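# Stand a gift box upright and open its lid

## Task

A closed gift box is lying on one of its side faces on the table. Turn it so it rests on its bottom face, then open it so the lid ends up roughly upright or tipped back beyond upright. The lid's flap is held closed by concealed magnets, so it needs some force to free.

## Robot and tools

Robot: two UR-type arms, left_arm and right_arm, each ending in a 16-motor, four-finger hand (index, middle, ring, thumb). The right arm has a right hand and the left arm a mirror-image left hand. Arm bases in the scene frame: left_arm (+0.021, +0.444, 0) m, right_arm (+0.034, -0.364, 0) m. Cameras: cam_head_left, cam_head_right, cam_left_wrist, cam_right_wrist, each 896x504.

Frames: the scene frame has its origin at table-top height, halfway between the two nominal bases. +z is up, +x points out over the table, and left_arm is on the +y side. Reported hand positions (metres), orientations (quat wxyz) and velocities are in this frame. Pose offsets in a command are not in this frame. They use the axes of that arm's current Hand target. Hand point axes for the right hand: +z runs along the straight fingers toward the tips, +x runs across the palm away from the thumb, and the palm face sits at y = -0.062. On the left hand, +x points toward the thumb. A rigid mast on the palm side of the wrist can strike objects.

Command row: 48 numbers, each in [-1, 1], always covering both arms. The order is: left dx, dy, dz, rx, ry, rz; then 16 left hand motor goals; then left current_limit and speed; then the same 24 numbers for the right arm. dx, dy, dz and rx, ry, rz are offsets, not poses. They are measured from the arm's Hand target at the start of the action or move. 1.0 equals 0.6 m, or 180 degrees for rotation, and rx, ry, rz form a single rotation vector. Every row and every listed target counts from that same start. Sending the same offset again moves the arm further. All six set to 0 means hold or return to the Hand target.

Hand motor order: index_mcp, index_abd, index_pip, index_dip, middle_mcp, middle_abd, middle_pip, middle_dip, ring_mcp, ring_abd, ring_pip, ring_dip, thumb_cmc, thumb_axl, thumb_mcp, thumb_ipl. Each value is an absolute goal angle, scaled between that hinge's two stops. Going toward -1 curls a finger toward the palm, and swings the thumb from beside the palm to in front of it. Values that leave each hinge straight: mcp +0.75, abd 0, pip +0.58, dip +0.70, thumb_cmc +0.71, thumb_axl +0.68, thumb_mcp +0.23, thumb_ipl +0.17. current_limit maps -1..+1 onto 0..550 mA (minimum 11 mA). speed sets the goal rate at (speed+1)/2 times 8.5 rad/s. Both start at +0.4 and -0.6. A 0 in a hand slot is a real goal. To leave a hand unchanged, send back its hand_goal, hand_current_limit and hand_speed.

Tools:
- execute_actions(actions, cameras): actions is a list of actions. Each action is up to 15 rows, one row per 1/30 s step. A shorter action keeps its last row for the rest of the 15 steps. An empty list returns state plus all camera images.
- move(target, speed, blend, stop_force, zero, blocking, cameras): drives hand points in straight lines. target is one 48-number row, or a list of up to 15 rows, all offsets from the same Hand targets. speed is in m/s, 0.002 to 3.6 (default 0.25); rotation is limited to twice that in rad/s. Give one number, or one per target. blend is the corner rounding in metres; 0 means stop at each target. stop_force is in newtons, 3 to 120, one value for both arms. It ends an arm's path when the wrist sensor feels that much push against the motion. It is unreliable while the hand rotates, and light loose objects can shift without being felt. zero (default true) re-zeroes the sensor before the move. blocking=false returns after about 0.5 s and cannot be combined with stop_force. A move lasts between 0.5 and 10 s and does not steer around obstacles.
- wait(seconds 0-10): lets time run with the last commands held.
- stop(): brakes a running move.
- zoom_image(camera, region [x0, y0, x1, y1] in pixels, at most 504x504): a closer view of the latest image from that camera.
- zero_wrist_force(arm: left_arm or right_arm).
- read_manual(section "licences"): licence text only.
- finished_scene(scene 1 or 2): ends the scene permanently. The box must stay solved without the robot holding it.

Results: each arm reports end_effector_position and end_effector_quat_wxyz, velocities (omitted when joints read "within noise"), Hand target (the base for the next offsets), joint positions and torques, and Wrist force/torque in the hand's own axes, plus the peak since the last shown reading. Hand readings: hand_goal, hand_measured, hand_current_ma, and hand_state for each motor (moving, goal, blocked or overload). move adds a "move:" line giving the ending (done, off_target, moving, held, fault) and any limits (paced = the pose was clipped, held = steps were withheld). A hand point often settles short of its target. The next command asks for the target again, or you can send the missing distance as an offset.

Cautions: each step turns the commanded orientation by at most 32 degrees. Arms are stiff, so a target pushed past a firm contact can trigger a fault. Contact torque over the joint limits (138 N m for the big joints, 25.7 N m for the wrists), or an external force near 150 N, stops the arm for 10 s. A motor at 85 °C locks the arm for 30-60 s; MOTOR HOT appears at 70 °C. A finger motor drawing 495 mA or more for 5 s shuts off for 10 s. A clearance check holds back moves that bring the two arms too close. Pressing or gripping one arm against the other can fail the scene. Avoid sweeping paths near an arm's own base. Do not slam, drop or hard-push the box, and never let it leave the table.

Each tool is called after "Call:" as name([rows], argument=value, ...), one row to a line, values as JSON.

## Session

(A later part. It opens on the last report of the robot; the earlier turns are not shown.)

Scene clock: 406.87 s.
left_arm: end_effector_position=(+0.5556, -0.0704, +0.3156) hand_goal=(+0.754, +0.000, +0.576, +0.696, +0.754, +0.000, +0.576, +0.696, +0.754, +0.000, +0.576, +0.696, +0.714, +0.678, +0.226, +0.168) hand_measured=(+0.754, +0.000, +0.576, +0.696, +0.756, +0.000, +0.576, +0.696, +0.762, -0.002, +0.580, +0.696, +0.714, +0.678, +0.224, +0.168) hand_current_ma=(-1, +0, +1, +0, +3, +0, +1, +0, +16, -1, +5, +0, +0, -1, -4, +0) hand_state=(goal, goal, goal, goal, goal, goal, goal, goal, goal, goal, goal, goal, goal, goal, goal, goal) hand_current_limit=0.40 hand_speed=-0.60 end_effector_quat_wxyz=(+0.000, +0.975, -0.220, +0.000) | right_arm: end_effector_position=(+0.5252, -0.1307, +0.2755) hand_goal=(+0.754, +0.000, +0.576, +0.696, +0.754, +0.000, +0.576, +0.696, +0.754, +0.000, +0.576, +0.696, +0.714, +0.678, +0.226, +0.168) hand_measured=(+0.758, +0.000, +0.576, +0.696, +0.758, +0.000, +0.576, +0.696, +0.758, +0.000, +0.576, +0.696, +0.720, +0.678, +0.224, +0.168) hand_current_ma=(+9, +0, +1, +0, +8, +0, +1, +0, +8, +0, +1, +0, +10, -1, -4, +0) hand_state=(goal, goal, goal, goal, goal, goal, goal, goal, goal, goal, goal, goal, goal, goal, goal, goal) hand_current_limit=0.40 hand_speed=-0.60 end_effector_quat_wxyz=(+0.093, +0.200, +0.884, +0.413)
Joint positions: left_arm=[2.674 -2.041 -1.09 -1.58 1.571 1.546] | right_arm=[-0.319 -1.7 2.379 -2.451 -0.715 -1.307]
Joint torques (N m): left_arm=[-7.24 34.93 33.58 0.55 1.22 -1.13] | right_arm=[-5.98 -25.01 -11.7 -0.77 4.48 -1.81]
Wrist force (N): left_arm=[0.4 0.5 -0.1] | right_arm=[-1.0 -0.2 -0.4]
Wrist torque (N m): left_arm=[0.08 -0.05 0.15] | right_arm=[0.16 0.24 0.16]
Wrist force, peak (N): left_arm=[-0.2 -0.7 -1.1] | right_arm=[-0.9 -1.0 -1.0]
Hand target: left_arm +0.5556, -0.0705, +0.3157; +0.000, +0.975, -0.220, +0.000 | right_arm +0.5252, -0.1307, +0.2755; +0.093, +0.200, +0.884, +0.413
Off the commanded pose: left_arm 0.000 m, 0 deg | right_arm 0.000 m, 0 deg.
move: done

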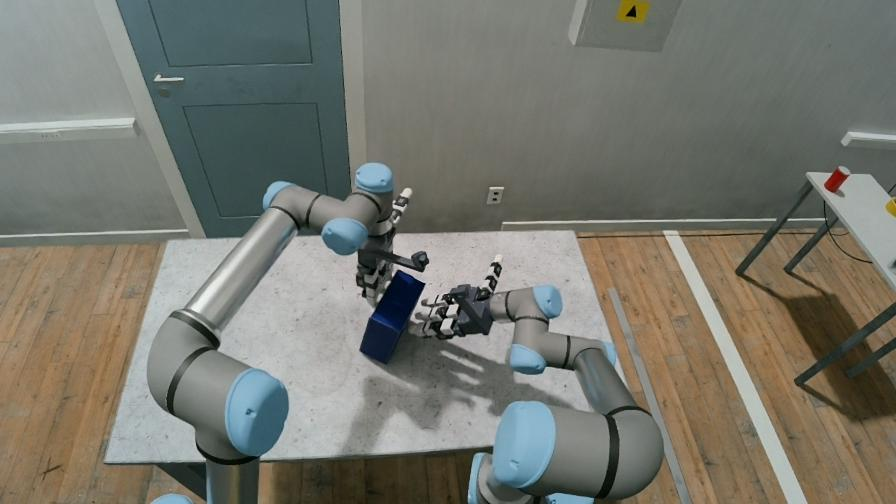

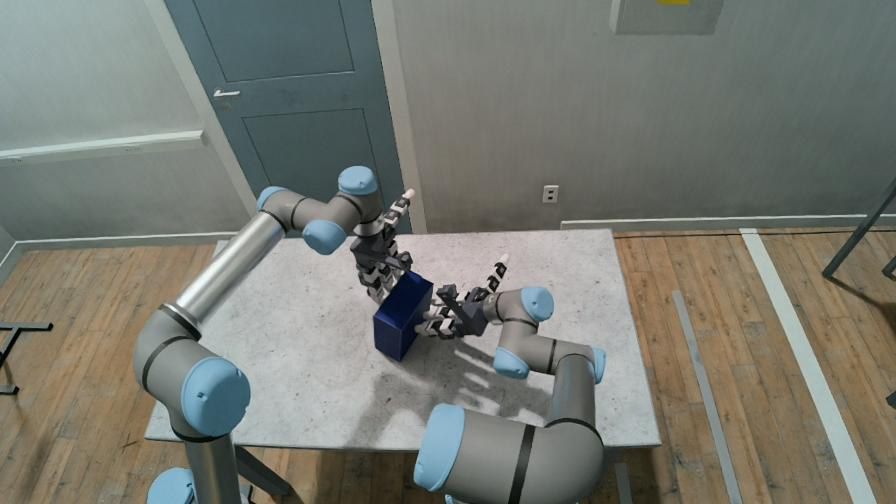

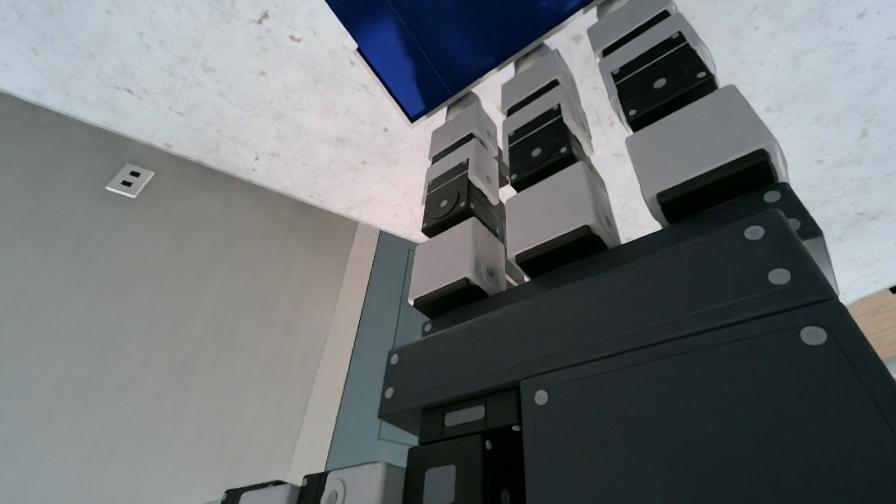

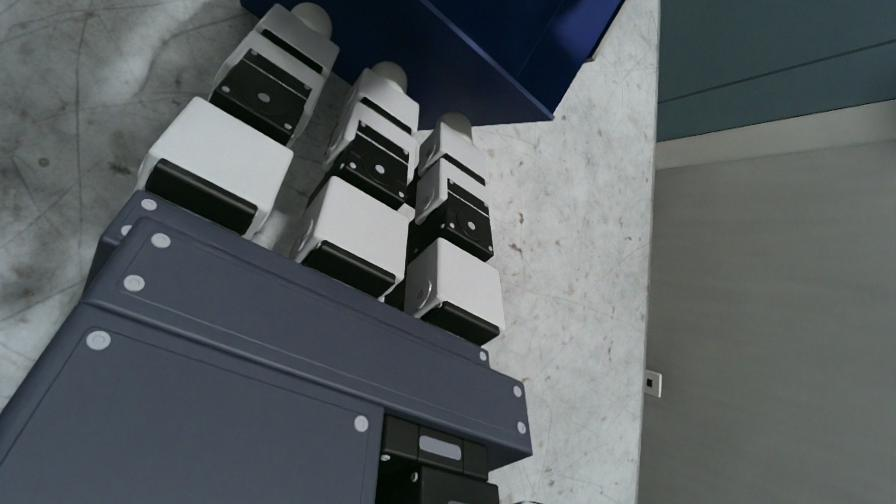

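Call:
move([
  [0,0.061,-0.013,0,0,0,0.754,0,0.576,0.696,0.754,0,0.576,0.696,0.754,0,0.576,0.696,0.714,0.678,0.226,0.168,0.4,-0.6,0,-0.037,-0.022,0,0,0,0.754,0,0.576,0.696,0.754,0,0.576,0.696,0.754,0,0.576,0.696,0.714,0.678,0.226,0.168,0.4,-0.6],
  [0,0.0965,-0.015,0,0,0,0.754,0,0.576,0.696,0.754,0,0.576,0.696,0.754,0,0.576,0.696,0.714,0.678,0.226,0.168,0.4,-0.6,0,-0.063,-0.03,0,0,0,0.754,0,0.576,0.696,0.754,0,0.576,0.696,0.754,0,0.576,0.696,0.714,0.678,0.226,0.168,0.4,-0.6],
], speed=0.05, cameras=["all"])

Scene clock: 431.00 s.
left_arm: end_effector_position=(+0.5307, -0.1227, +0.3246) hand_goal=(+0.754, +0.000, +0.576, +0.696, +0.754, +0.000, +0.576, +0.696, +0.754, +0.000, +0.576, +0.696, +0.714, +0.678, +0.226, +0.168) hand_measured=(+0.754, +0.000, +0.576, +0.696, +0.756, +0.000, +0.576, +0.696, +0.756, -0.002, +0.578, +0.696, +0.714, +0.678, +0.224, +0.168) hand_current_ma=(-1, +0, +1, +0, +1, +0, +1, +0, +1, -1, +3, +0, +0, -1, -4, +0) hand_state=(goal, goal, goal, goal, goal, goal, goal, goal, goal, goal, goal, goal, goal, goal, goal, goal) hand_current_limit=0.40 hand_speed=-0.60 end_effector_quat_wxyz=(+0.000, +0.975, -0.220, +0.000) | right_arm: end_effector_position=(+0.5089, -0.1650, +0.2581) hand_goal=(+0.754, +0.000, +0.576, +0.696, +0.754, +0.000, +0.576, +0.696, +0.754, +0.000, +0.576, +0.696, +0.714, +0.678, +0.226, +0.168) hand_measured=(+0.764, +0.000, +0.578, +0.696, +0.760, +0.000, +0.576, +0.696, +0.758, +0.000, +0.576, +0.696, +0.720, +0.678, +0.224, +0.168) hand_current_ma=(+24, +0, +3, +0, +11, +0, +1, +0, +8, +0, +1, +0, +10, -1, -4, +0) hand_state=(goal, goal, goal, goal, goal, goal, goal, goal, goal, goal, goal, goal, goal, goal, goal, goal) hand_current_limit=0.40 hand_speed=-0.60 end_effector_quat_wxyz=(+0.093, +0.200, +0.884, +0.413)
Joint positions: left_arm=[2.59 -2.083 -1.005 -1.625 1.571 1.463] | right_arm=[-0.431 -1.748 2.431 -2.326 -0.7 -1.477]
Joint torques (N m): left_arm=[-4.54 35.43 32.5 0.61 1.27 -1.14] | right_arm=[-5.87 -22.2 -11.49 -0.39 4.66 -1.8]
Wrist force (N): left_arm=[0.1 0.6 -0.3] | right_arm=[-0.9 -0.4 -0.8]
Wrist torque (N m): left_arm=[0.10 -0.01 0.08] | right_arm=[0.25 0.23 0.15]
Wrist force, peak (N): left_arm=[-0.2 1.0 -0.2] | right_arm=[-1.0 -0.3 -1.2]
Hand target: left_arm +0.5307, -0.1228, +0.3246; +0.000, +0.975, -0.220, +0.000 | right_arm +0.5088, -0.1651, +0.2581; +0.093, +0.200, +0.884, +0.413
Off the commanded pose: left_arm 0.000 m, 0 deg | right_arm 0.000 m, 0 deg.
move: done

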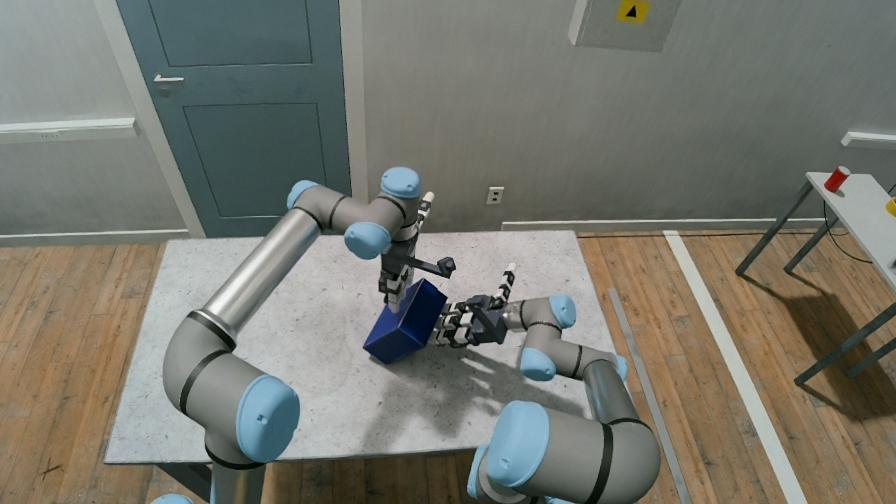

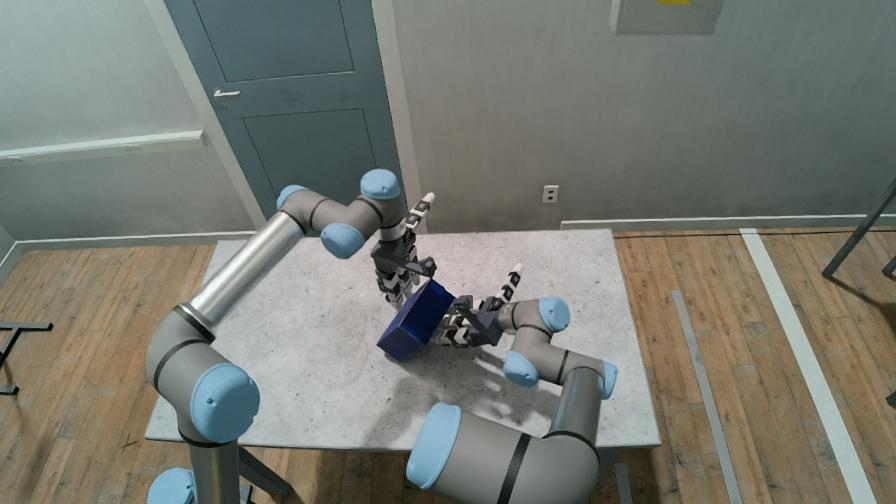

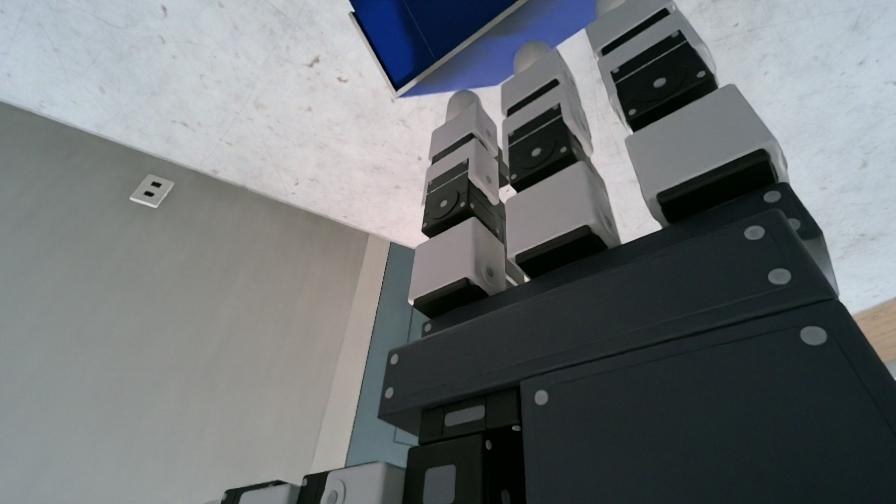

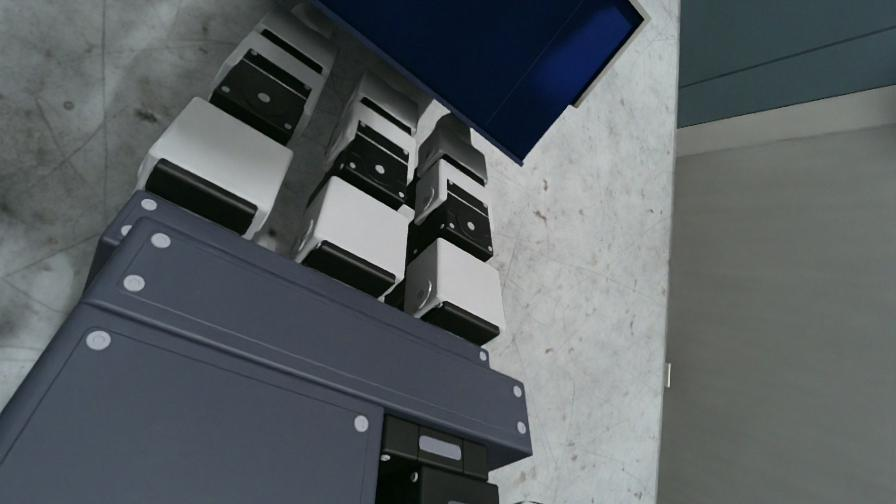

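Call:
move([
  [0,-0.05,-0.05,0,0,0,0.754,0,0.576,0.696,0.754,0,0.576,0.696,0.754,0,0.576,0.696,0.714,0.678,0.226,0.168,0.4,-0.6,0,-0.05,-0.006,0,0,0,0.754,0,0.576,0.696,0.754,0,0.576,0.696,0.754,0,0.576,0.696,0.714,0.678,0.226,0.168,0.4,-0.6],
  [0,-0.1,-0.1,0,0,0,0.754,0,0.576,0.696,0.754,0,0.576,0.696,0.754,0,0.576,0.696,0.714,0.678,0.226,0.168,0.4,-0.6,0,-0.094,-0.006,0,0,0,0.754,0,0.576,0.696,0.754,0,0.576,0.696,0.754,0,0.576,0.696,0.714,0.678,0.226,0.168,0.4,-0.6],
  [0,-0.15,-0.15,0,0,0,0.754,0,0.576,0.696,0.754,0,0.576,0.696,0.754,0,0.576,0.696,0.714,0.678,0.226,0.168,0.4,-0.6,0,-0.161,0.011,0,0,0,0.754,0,0.576,0.696,0.754,0,0.576,0.696,0.754,0,0.576,0.696,0.714,0.678,0.226,0.168,0.4,-0.6],
], speed=0.07, blend=[0.01,0.01,0], cameras=["all"])

Scene clock: 454.17 s.
left_arm: end_effector_position=(+0.5693, -0.0416, +0.4146) hand_goal=(+0.754, +0.000, +0.576, +0.696, +0.754, +0.000, +0.576, +0.696, +0.754, +0.000, +0.576, +0.696, +0.714, +0.678, +0.226, +0.168) hand_measured=(+0.754, +0.000, +0.576, +0.696, +0.754, +0.000, +0.576, +0.696, +0.756, -0.002, +0.578, +0.696, +0.714, +0.678, +0.224, +0.168) hand_current_ma=(-1, +0, +1, +0, +1, +0, +1, +0, +1, -1, +3, +0, +0, -1, -4, +0) hand_state=(goal, goal, goal, goal, goal, goal, goal, goal, goal, goal, goal, goal, goal, goal, goal, goal) hand_current_limit=0.40 hand_speed=-0.60 end_effector_quat_wxyz=(+0.000, +0.975, -0.220, +0.000) | right_arm: end_effector_position=(+0.4843, -0.2165, +0.1799) hand_goal=(+0.754, +0.000, +0.576, +0.696, +0.754, +0.000, +0.576, +0.696, +0.754, +0.000, +0.576, +0.696, +0.714, +0.678, +0.226, +0.168) hand_measured=(+0.768, +0.000, +0.580, +0.696, +0.766, +0.000, +0.580, +0.696, +0.764, +0.000, +0.578, +0.696, +0.720, +0.678, +0.224, +0.168) hand_current_ma=(+37, +0, +8, +1, +28, +0, +7, +0, +23, +0, +4, +0, +10, -1, -4, +0) hand_state=(goal, goal, goal, goal, goal, goal, goal, goal, goal, goal, goal, goal, goal, goal, goal, goal) hand_current_limit=0.40 hand_speed=-0.60 end_effector_quat_wxyz=(+0.093, +0.200, +0.884, +0.413)
Joint positions: left_arm=[2.721 -2.064 -0.8 -1.848 1.571 1.593] | right_arm=[-0.611 -1.647 2.559 -2.341 -0.706 -1.755]
Joint torques (N m): left_arm=[6.94 35.24 31.64 0.4 1.1 1.59] | right_arm=[-5.62 1.27 -8.23 -4.36 -1.08 -1.95]
Wrist force (N): left_arm=[0.1 0.6 -0.1] | right_arm=[-0.8 -1.1 -0.3]
Wrist torque (N m): left_arm=[0.07 -0.02 -0.09] | right_arm=[0.21 0.24 0.12]
Wrist force, peak (N): left_arm=[-0.3 1.1 -0.2] | right_arm=[-1.1 -2.0 -0.1]
Hand target: left_arm +0.5693, -0.0415, +0.4147; +0.000, +0.975, -0.220, +0.000 | right_arm +0.4843, -0.2165, +0.1798; +0.093, +0.200, +0.884, +0.413
Off the commanded pose: left_arm 0.000 m, 0 deg | right_arm 0.000 m, 0 deg.
move: done

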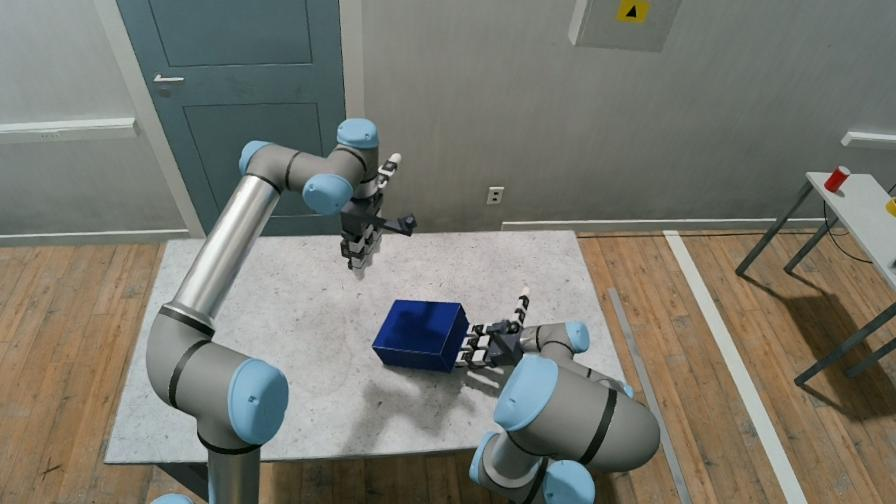

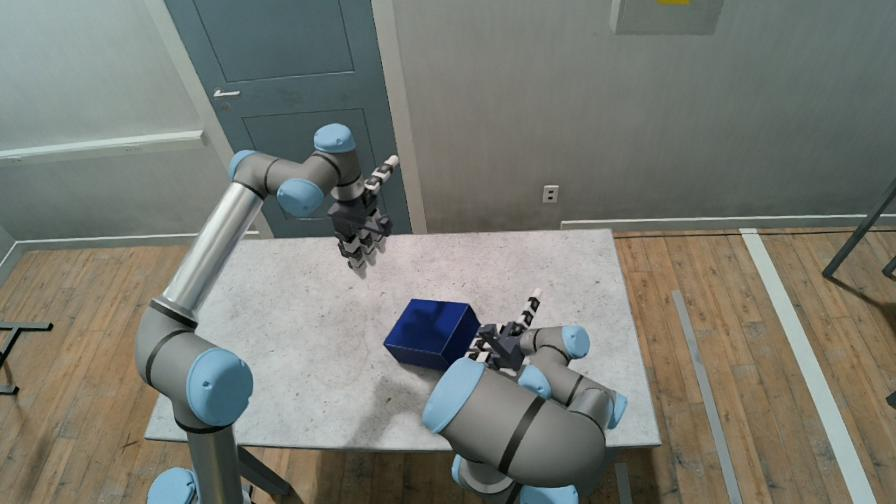

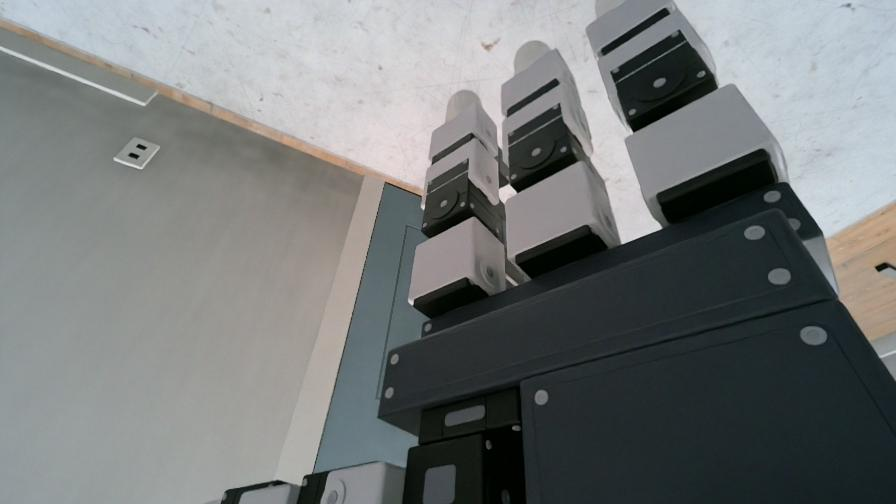

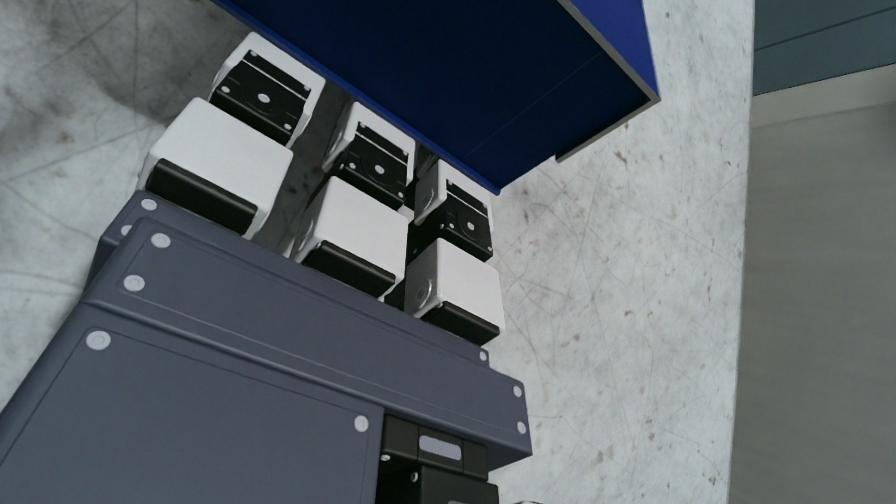

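Call:
move([
  [0,0,0,0,0,0,0.754,0,0.576,0.696,0.754,0,0.576,0.696,0.754,0,0.576,0.696,0.714,0.678,0.226,0.168,0.4,-0.6,0,-0.03,-0.003,0,0,0,0.754,0,0.576,0.696,0.754,0,0.576,0.696,0.754,0,0.576,0.696,0.714,0.678,0.226,0.168,0.4,-0.6],
  [0,0,0,0,0,0,0.754,0,0.576,0.696,0.754,0,0.576,0.696,0.754,0,0.576,0.696,0.714,0.678,0.226,0.168,0.4,-0.6,0,-0.062,-0.011,0,0,0,0.754,0,0.576,0.696,0.754,0,0.576,0.696,0.754,0,0.576,0.696,0.714,0.678,0.226,0.168,0.4,-0.6],
  [0,0,0,0,0,0,0.754,0,0.576,0.696,0.754,0,0.576,0.696,0.754,0,0.576,0.696,0.714,0.678,0.226,0.168,0.4,-0.6,0,-0.088,-0.027,0,0,0,0.754,0,0.576,0.696,0.754,0,0.576,0.696,0.754,0,0.576,0.696,0.714,0.678,0.226,0.168,0.4,-0.6],
  [0,0,0,0,0,0,0.754,0,0.576,0.696,0.754,0,0.576,0.696,0.754,0,0.576,0.696,0.714,0.678,0.226,0.168,0.4,-0.6,0,-0.115,-0.032,0,0,0,0.754,0,0.576,0.696,0.754,0,0.576,0.696,0.754,0,0.576,0.696,0.714,0.678,0.226,0.168,0.4,-0.6],
  [0,0,0,0,0,0,0.754,0,0.576,0.696,0.754,0,0.576,0.696,0.754,0,0.576,0.696,0.714,0.678,0.226,0.168,0.4,-0.6,0,-0.198,-0.135,0,0,0,0.754,0,0.576,0.696,0.754,0,0.576,0.696,0.754,0,0.576,0.696,0.714,0.678,0.226,0.168,0.4,-0.6],
  [0,0,0,0,0,0,0.754,0,0.576,0.696,0.754,0,0.576,0.696,0.754,0,0.576,0.696,0.714,0.678,0.226,0.168,0.4,-0.6,0,-0.2,-0.25,0,0,0,0.754,0,0.576,0.696,0.754,0,0.576,0.696,0.754,0,0.576,0.696,0.714,0.678,0.226,0.168,0.4,-0.6],
], speed=[0.05,0.05,0.04,0.03,0.04,0.15], blend=[0.005,0.005,0.005,0.005,0.005,0], cameras=["all"])

Scene clock: 482.73 s.
left_arm: end_effector_position=(+0.5693, -0.0415, +0.4147) hand_goal=(+0.754, +0.000, +0.576, +0.696, +0.754, +0.000, +0.576, +0.696, +0.754, +0.000, +0.576, +0.696, +0.714, +0.678, +0.226, +0.168) hand_measured=(+0.754, +0.000, +0.576, +0.696, +0.754, +0.000, +0.576, +0.696, +0.756, -0.002, +0.578, +0.696, +0.714, +0.678, +0.224, +0.168) hand_current_ma=(-1, +0, +1, +0, +1, +0, +1, +0, +1, -1, +3, +0, +0, -1, -4, +0) hand_state=(goal, goal, goal, goal, goal, goal, goal, goal, goal, goal, goal, goal, goal, goal, goal, goal) hand_current_limit=0.40 hand_speed=-0.60 end_effector_quat_wxyz=(+0.000, +0.975, -0.220, +0.000) | right_arm: end_effector_position=(+0.4017, -0.3899, +0.1841) hand_goal=(+0.754, +0.000, +0.576, +0.696, +0.754, +0.000, +0.576, +0.696, +0.754, +0.000, +0.576, +0.696, +0.714, +0.678, +0.226, +0.168) hand_measured=(+0.758, +0.000, +0.576, +0.696, +0.758, +0.000, +0.576, +0.696, +0.758, +0.000, +0.576, +0.694, +0.720, +0.678, +0.224, +0.168) hand_current_ma=(+9, +0, -1, -1, +8, +0, -1, -1, +8, +0, -1, -2, +10, -1, -4, +0) hand_state=(goal, goal, goal, goal, goal, goal, goal, goal, goal, goal, goal, goal, goal, goal, goal, goal) hand_current_limit=0.40 hand_speed=-0.60 end_effector_quat_wxyz=(+0.093, +0.200, +0.884, +0.413)
Joint positions: left_arm=[2.721 -2.064 -0.8 -1.848 1.571 1.593] | right_arm=[-1.193 -1.739 2.444 -1.62 -0.945 -2.492]
Joint torques (N m): left_arm=[6.75 33.76 30.6 0.73 1.29 1.8] | right_arm=[-5.91 -20.46 -28.91 0.95 -1.9 -2.05]
Wrist force (N): left_arm=[0.1 0.4 0.0] | right_arm=[-0.7 -0.6 -0.9]
Wrist torque (N m): left_arm=[0.03 -0.02 -0.08] | right_arm=[0.19 0.18 0.19]
Wrist force, peak (N): left_arm=[0.4 0.8 -0.1] | right_arm=[-1.0 -2.5 0.8]
Hand target: left_arm +0.5693, -0.0415, +0.4147; +0.000, +0.975, -0.220, +0.000 | right_arm +0.4017, -0.3899, +0.1842; +0.093, +0.200, +0.884, +0.413
Off the commanded pose: left_arm 0.000 m, 0 deg | right_arm 0.000 m, 0 deg.
move: done

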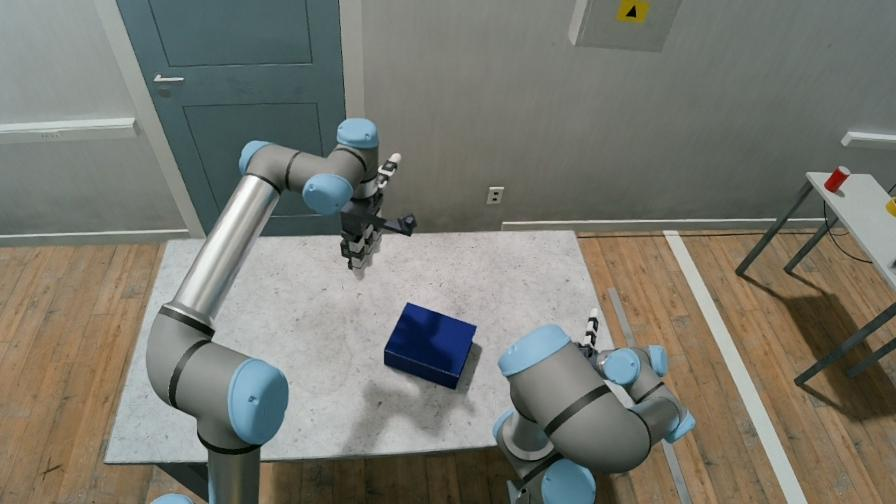

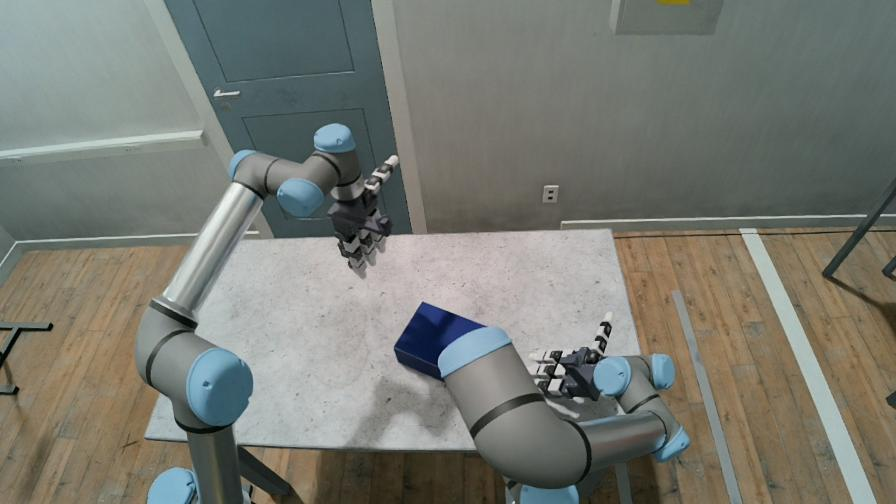

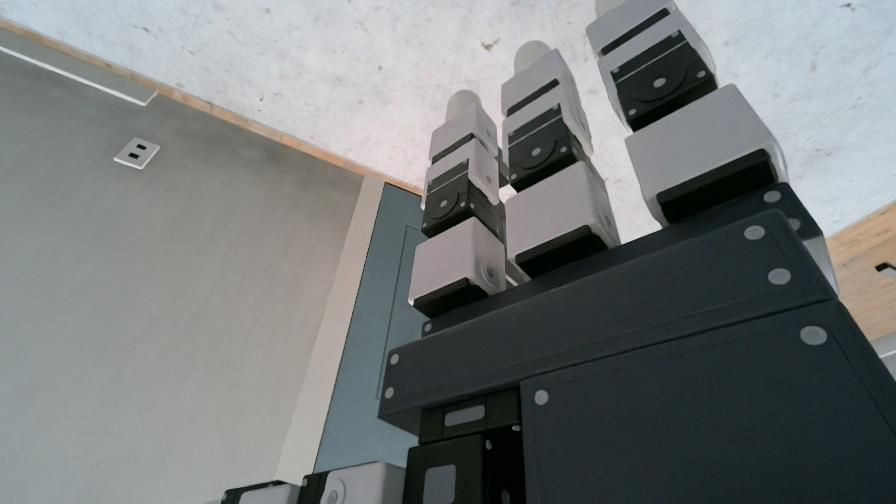

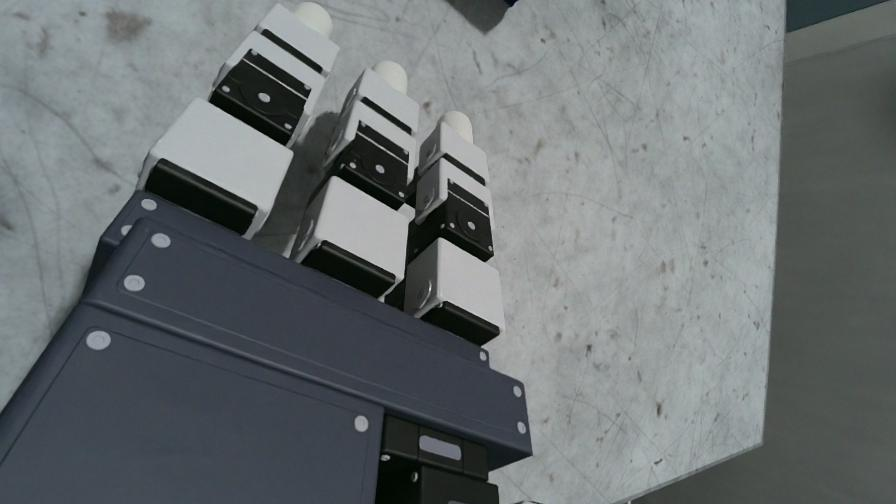

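Call:
move(target=[0.048,-0.167,0.308,-0.278,0,0,0.754,0,0.576,0.696,0.754,0,0.576,0.696,0.754,0,0.576,0.696,0.714,0.678,0.226,0.168,0.4,-0.6,-0.05,0.094,-0.007,0,0,0,0.754,0,0.576,0.696,0.754,0,0.576,0.696,0.754,0,0.576,0.696,0.714,0.678,0.226,0.168,0.4,-0.6], speed=0.25, cameras=["all"])

Call:
zoom_image(camera="cam_right_wrist", region=[250, 0, 700, 250])

Call:
zoom_image(camera="cam_left_wrist", region=[200, 0, 650, 250])

Scene clock: 525.00 s.
left_arm: end_effector_position=(+0.6385, +0.0366, +0.2299) hand_goal=(+0.754, +0.000, +0.576, +0.696, +0.754, +0.000, +0.576, +0.696, +0.754, +0.000, +0.576, +0.696, +0.714, +0.678, +0.226, +0.168) hand_measured=(+0.758, +0.000, +0.576, +0.696, +0.758, +0.000, +0.576, +0.696, +0.758, -0.002, +0.578, +0.696, +0.720, +0.678, +0.224, +0.168) hand_current_ma=(+7, +0, +1, +0, +7, +0, +1, +0, +9, -1, +3, +0, +10, -1, -4, +0) hand_state=(goal, goal, goal, goal, goal, goal, goal, goal, goal, goal, goal, goal, goal, goal, goal, goal) hand_current_limit=0.40 hand_speed=-0.60 end_effector_quat_wxyz=(+0.412, +0.884, -0.200, -0.093) | right_arm: end_effector_position=(+0.4430, -0.3730, +0.2301) hand_goal=(+0.754, +0.000, +0.576, +0.696, +0.754, +0.000, +0.576, +0.696, +0.754, +0.000, +0.576, +0.696, +0.714, +0.678, +0.226, +0.168) hand_measured=(+0.758, +0.000, +0.576, +0.696, +0.758, +0.000, +0.576, +0.696, +0.758, +0.000, +0.576, +0.694, +0.720, +0.678, +0.224, +0.168) hand_current_ma=(+9, +0, -1, -1, +8, +0, -1, -1, +8, +0, -1, -2, +10, -1, -4, +0) hand_state=(goal, goal, goal, goal, goal, goal, goal, goal, goal, goal, goal, goal, goal, goal, goal, goal) hand_current_limit=0.40 hand_speed=-0.60 end_effector_quat_wxyz=(+0.093, +0.200, +0.884, +0.413)
Joint positions: left_arm=[3.062 -2.215 -1.322 -1.576 0.772 2.106] | right_arm=[-1.054 -1.768 2.343 -1.579 -0.865 -2.347]
Joint torques (N m): left_arm=[5.89 37.33 30.98 -0.22 -2.86 1.89] | right_arm=[7.06 -20.08 -30.71 0.27 4.22 2.22]
Wrist force (N): left_arm=[-0.9 1.2 1.0] | right_arm=[-0.3 -0.7 -0.4]
Wrist torque (N m): left_arm=[0.08 0.18 -0.30] | right_arm=[0.11 0.14 0.01]
Wrist force, peak (N): left_arm=[-0.8 1.3 1.2] | right_arm=[-0.9 -0.9 -0.7]
Hand target: left_arm +0.6385, +0.0366, +0.2299; +0.412, +0.884, -0.200, -0.093 | right_arm +0.4430, -0.3730, +0.2301; +0.093, +0.200, +0.884, +0.413
Off the commanded pose: left_arm 0.000 m, 0 deg | right_arm 0.000 m, 0 deg.
move: done

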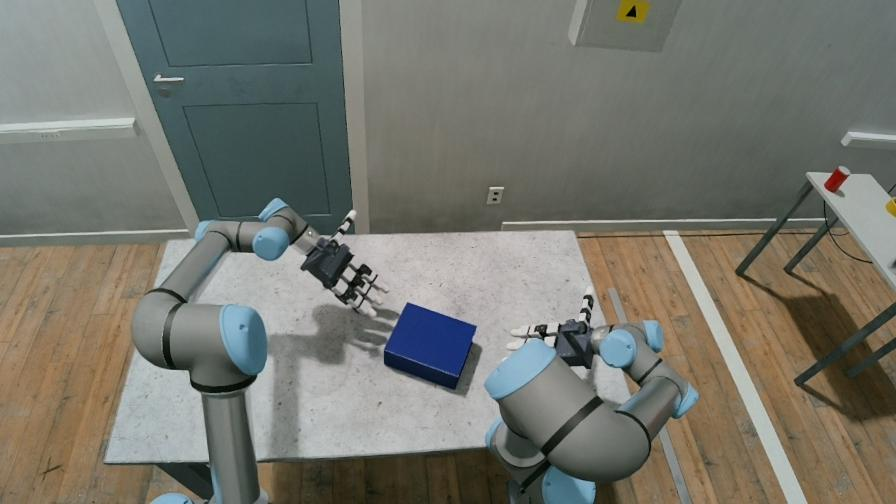

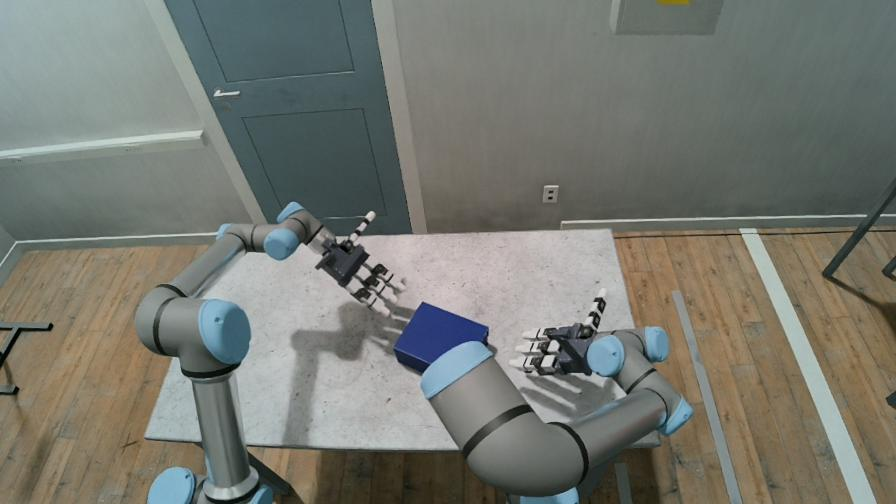

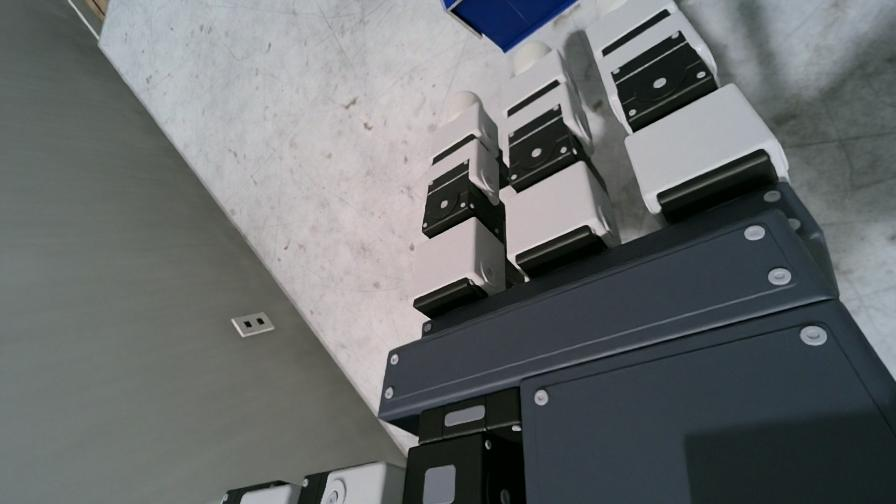

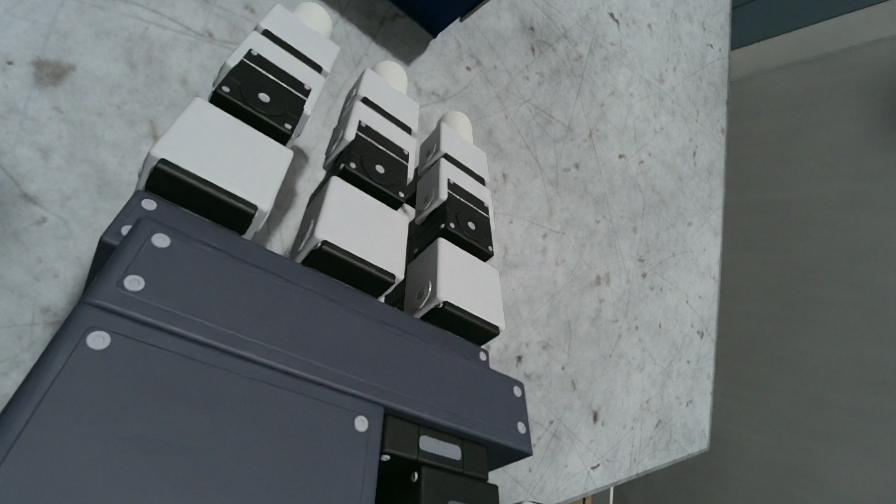

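Scaled by 1.120 from the camera's 896x504 image, which has a finer 1280x720 frame.

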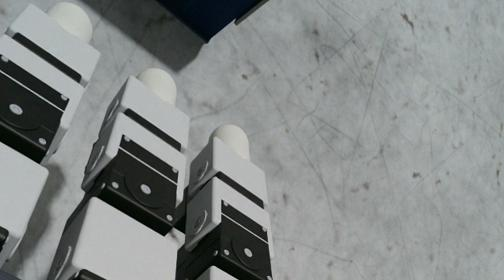

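Scaled by 1.120 from the camera's 896x504 image, which has a finer 1280x720 frame.

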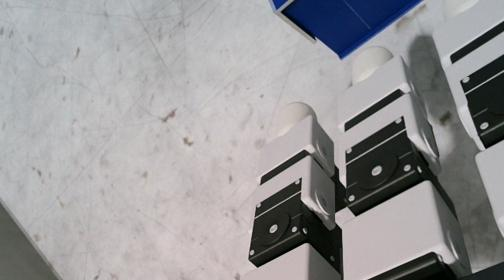

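Call:
move(target=[0,-0.0147,0.099,0,0,0,0.754,0,0.576,0.696,0.754,0,0.576,0.696,0.754,0,0.576,0.696,0.714,0.678,0.226,0.168,0.4,-0.6,0,0.0175,0.138,0,0,0,0.754,0,0.576,0.696,0.754,0,0.576,0.696,0.754,0,0.576,0.696,0.714,0.678,0.226,0.168,0.4,-0.6], speed=0.1, cameras=["all"])

Call:
zoom_image(camera="cam_right_wrist", region=[250, 0, 600, 200])

Call:
zoom_image(camera="cam_left_wrist", region=[350, 0, 700, 200])

Scene clock: 572.53 s.
left_arm: end_effector_position=(+0.6214, +0.0006, +0.1850) hand_goal=(+0.754, +0.000, +0.576, +0.696, +0.754, +0.000, +0.576, +0.696, +0.754, +0.000, +0.576, +0.696, +0.714, +0.678, +0.226, +0.168) hand_measured=(+0.758, +0.000, +0.576, +0.696, +0.758, +0.000, +0.576, +0.696, +0.760, -0.002, +0.578, +0.696, +0.720, +0.678, +0.224, +0.168) hand_current_ma=(+7, +0, +1, +0, +7, +0, +1, +0, +9, -1, +3, +0, +10, -1, -4, +0) hand_state=(goal, goal, goal, goal, goal, goal, goal, goal, goal, goal, goal, goal, goal, goal, goal, goal) hand_current_limit=0.40 hand_speed=-0.60 end_effector_quat_wxyz=(+0.412, +0.884, -0.200, -0.093) | right_arm: end_effector_position=(+0.4731, -0.3097, +0.1850) hand_goal=(+0.754, +0.000, +0.576, +0.696, +0.754, +0.000, +0.576, +0.696, +0.754, +0.000, +0.576, +0.696, +0.714, +0.678, +0.226, +0.168) hand_measured=(+0.758, +0.000, +0.576, +0.696, +0.758, +0.000, +0.576, +0.696, +0.758, +0.000, +0.576, +0.694, +0.720, +0.678, +0.224, +0.168) hand_current_ma=(+9, +0, -1, -1, +8, +0, -1, -1, +8, +0, -1, -2, +10, -1, -4, +0) hand_state=(goal, goal, goal, goal, goal, goal, goal, goal, goal, goal, goal, goal, goal, goal, goal, goal) hand_current_limit=0.40 hand_speed=-0.60 end_effector_quat_wxyz=(+0.093, +0.200, +0.884, +0.413)
Joint positions: left_arm=[3.009 -2.25 -1.402 -1.409 0.753 2.034] | right_arm=[-0.862 -1.674 2.463 -1.952 -0.775 -2.115]
Joint torques (N m): left_arm=[-5.57 38.94 7.49 4.31 -3.01 -1.3] | right_arm=[6.86 1.22 -8.82 -3.28 4.39 2.29]
Wrist force (N): left_arm=[-0.9 1.1 1.1] | right_arm=[-0.8 -0.8 -0.3]
Wrist torque (N m): left_arm=[0.05 0.17 -0.11] | right_arm=[0.05 0.16 0.00]
Wrist force, peak (N): left_arm=[-1.0 1.6 1.0] | right_arm=[-1.0 -0.7 -1.2]
Hand target: left_arm +0.6214, +0.0006, +0.1850; +0.412, +0.884, -0.200, -0.093 | right_arm +0.4732, -0.3096, +0.1850; +0.093, +0.200, +0.884, +0.413
Off the commanded pose: left_arm 0.000 m, 0 deg | right_arm 0.000 m, 0 deg.
move: done

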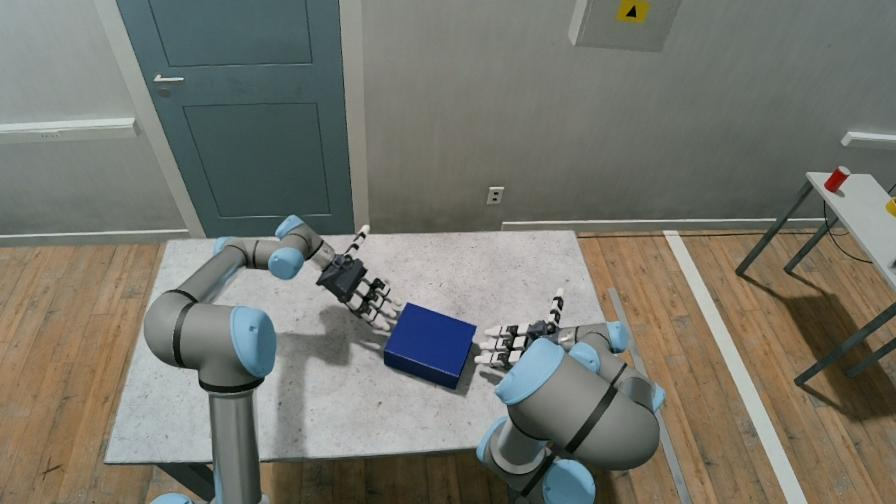

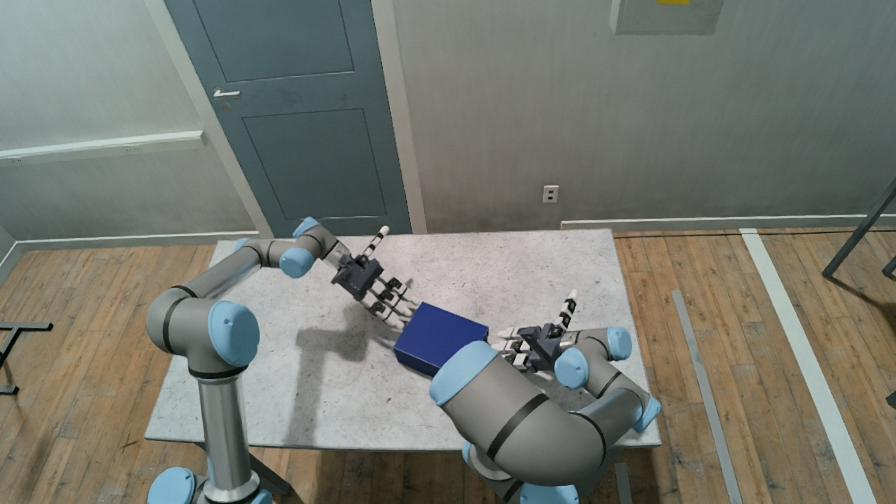

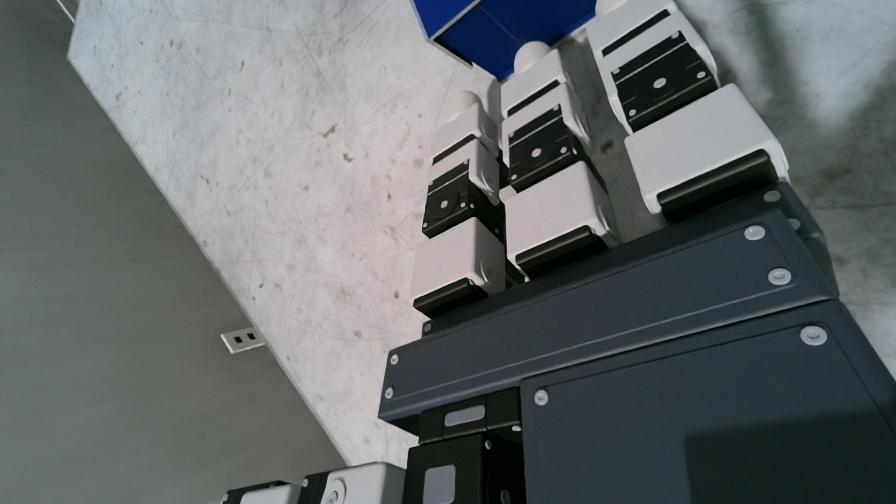

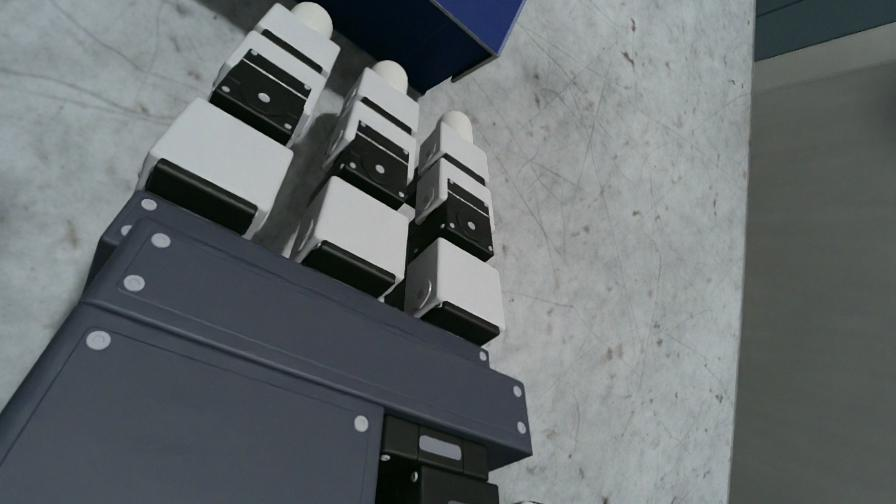

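Scaled by 1.440 from the camera's 896x504 image, which has a finer 1280x720 frame.

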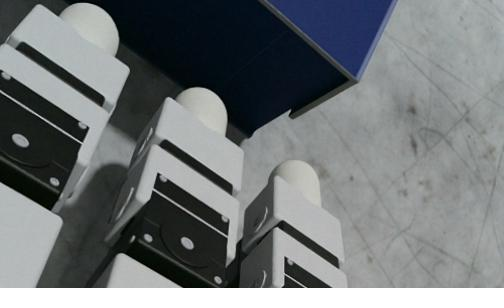

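Scaled by 1.440 from the camera's 896x504 image, which has a finer 1280x720 frame.

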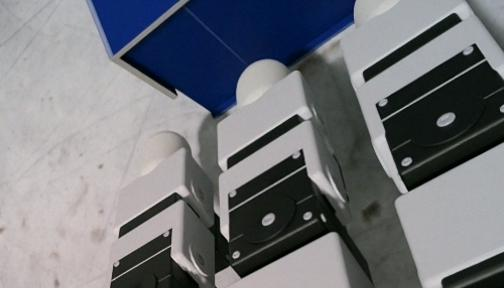

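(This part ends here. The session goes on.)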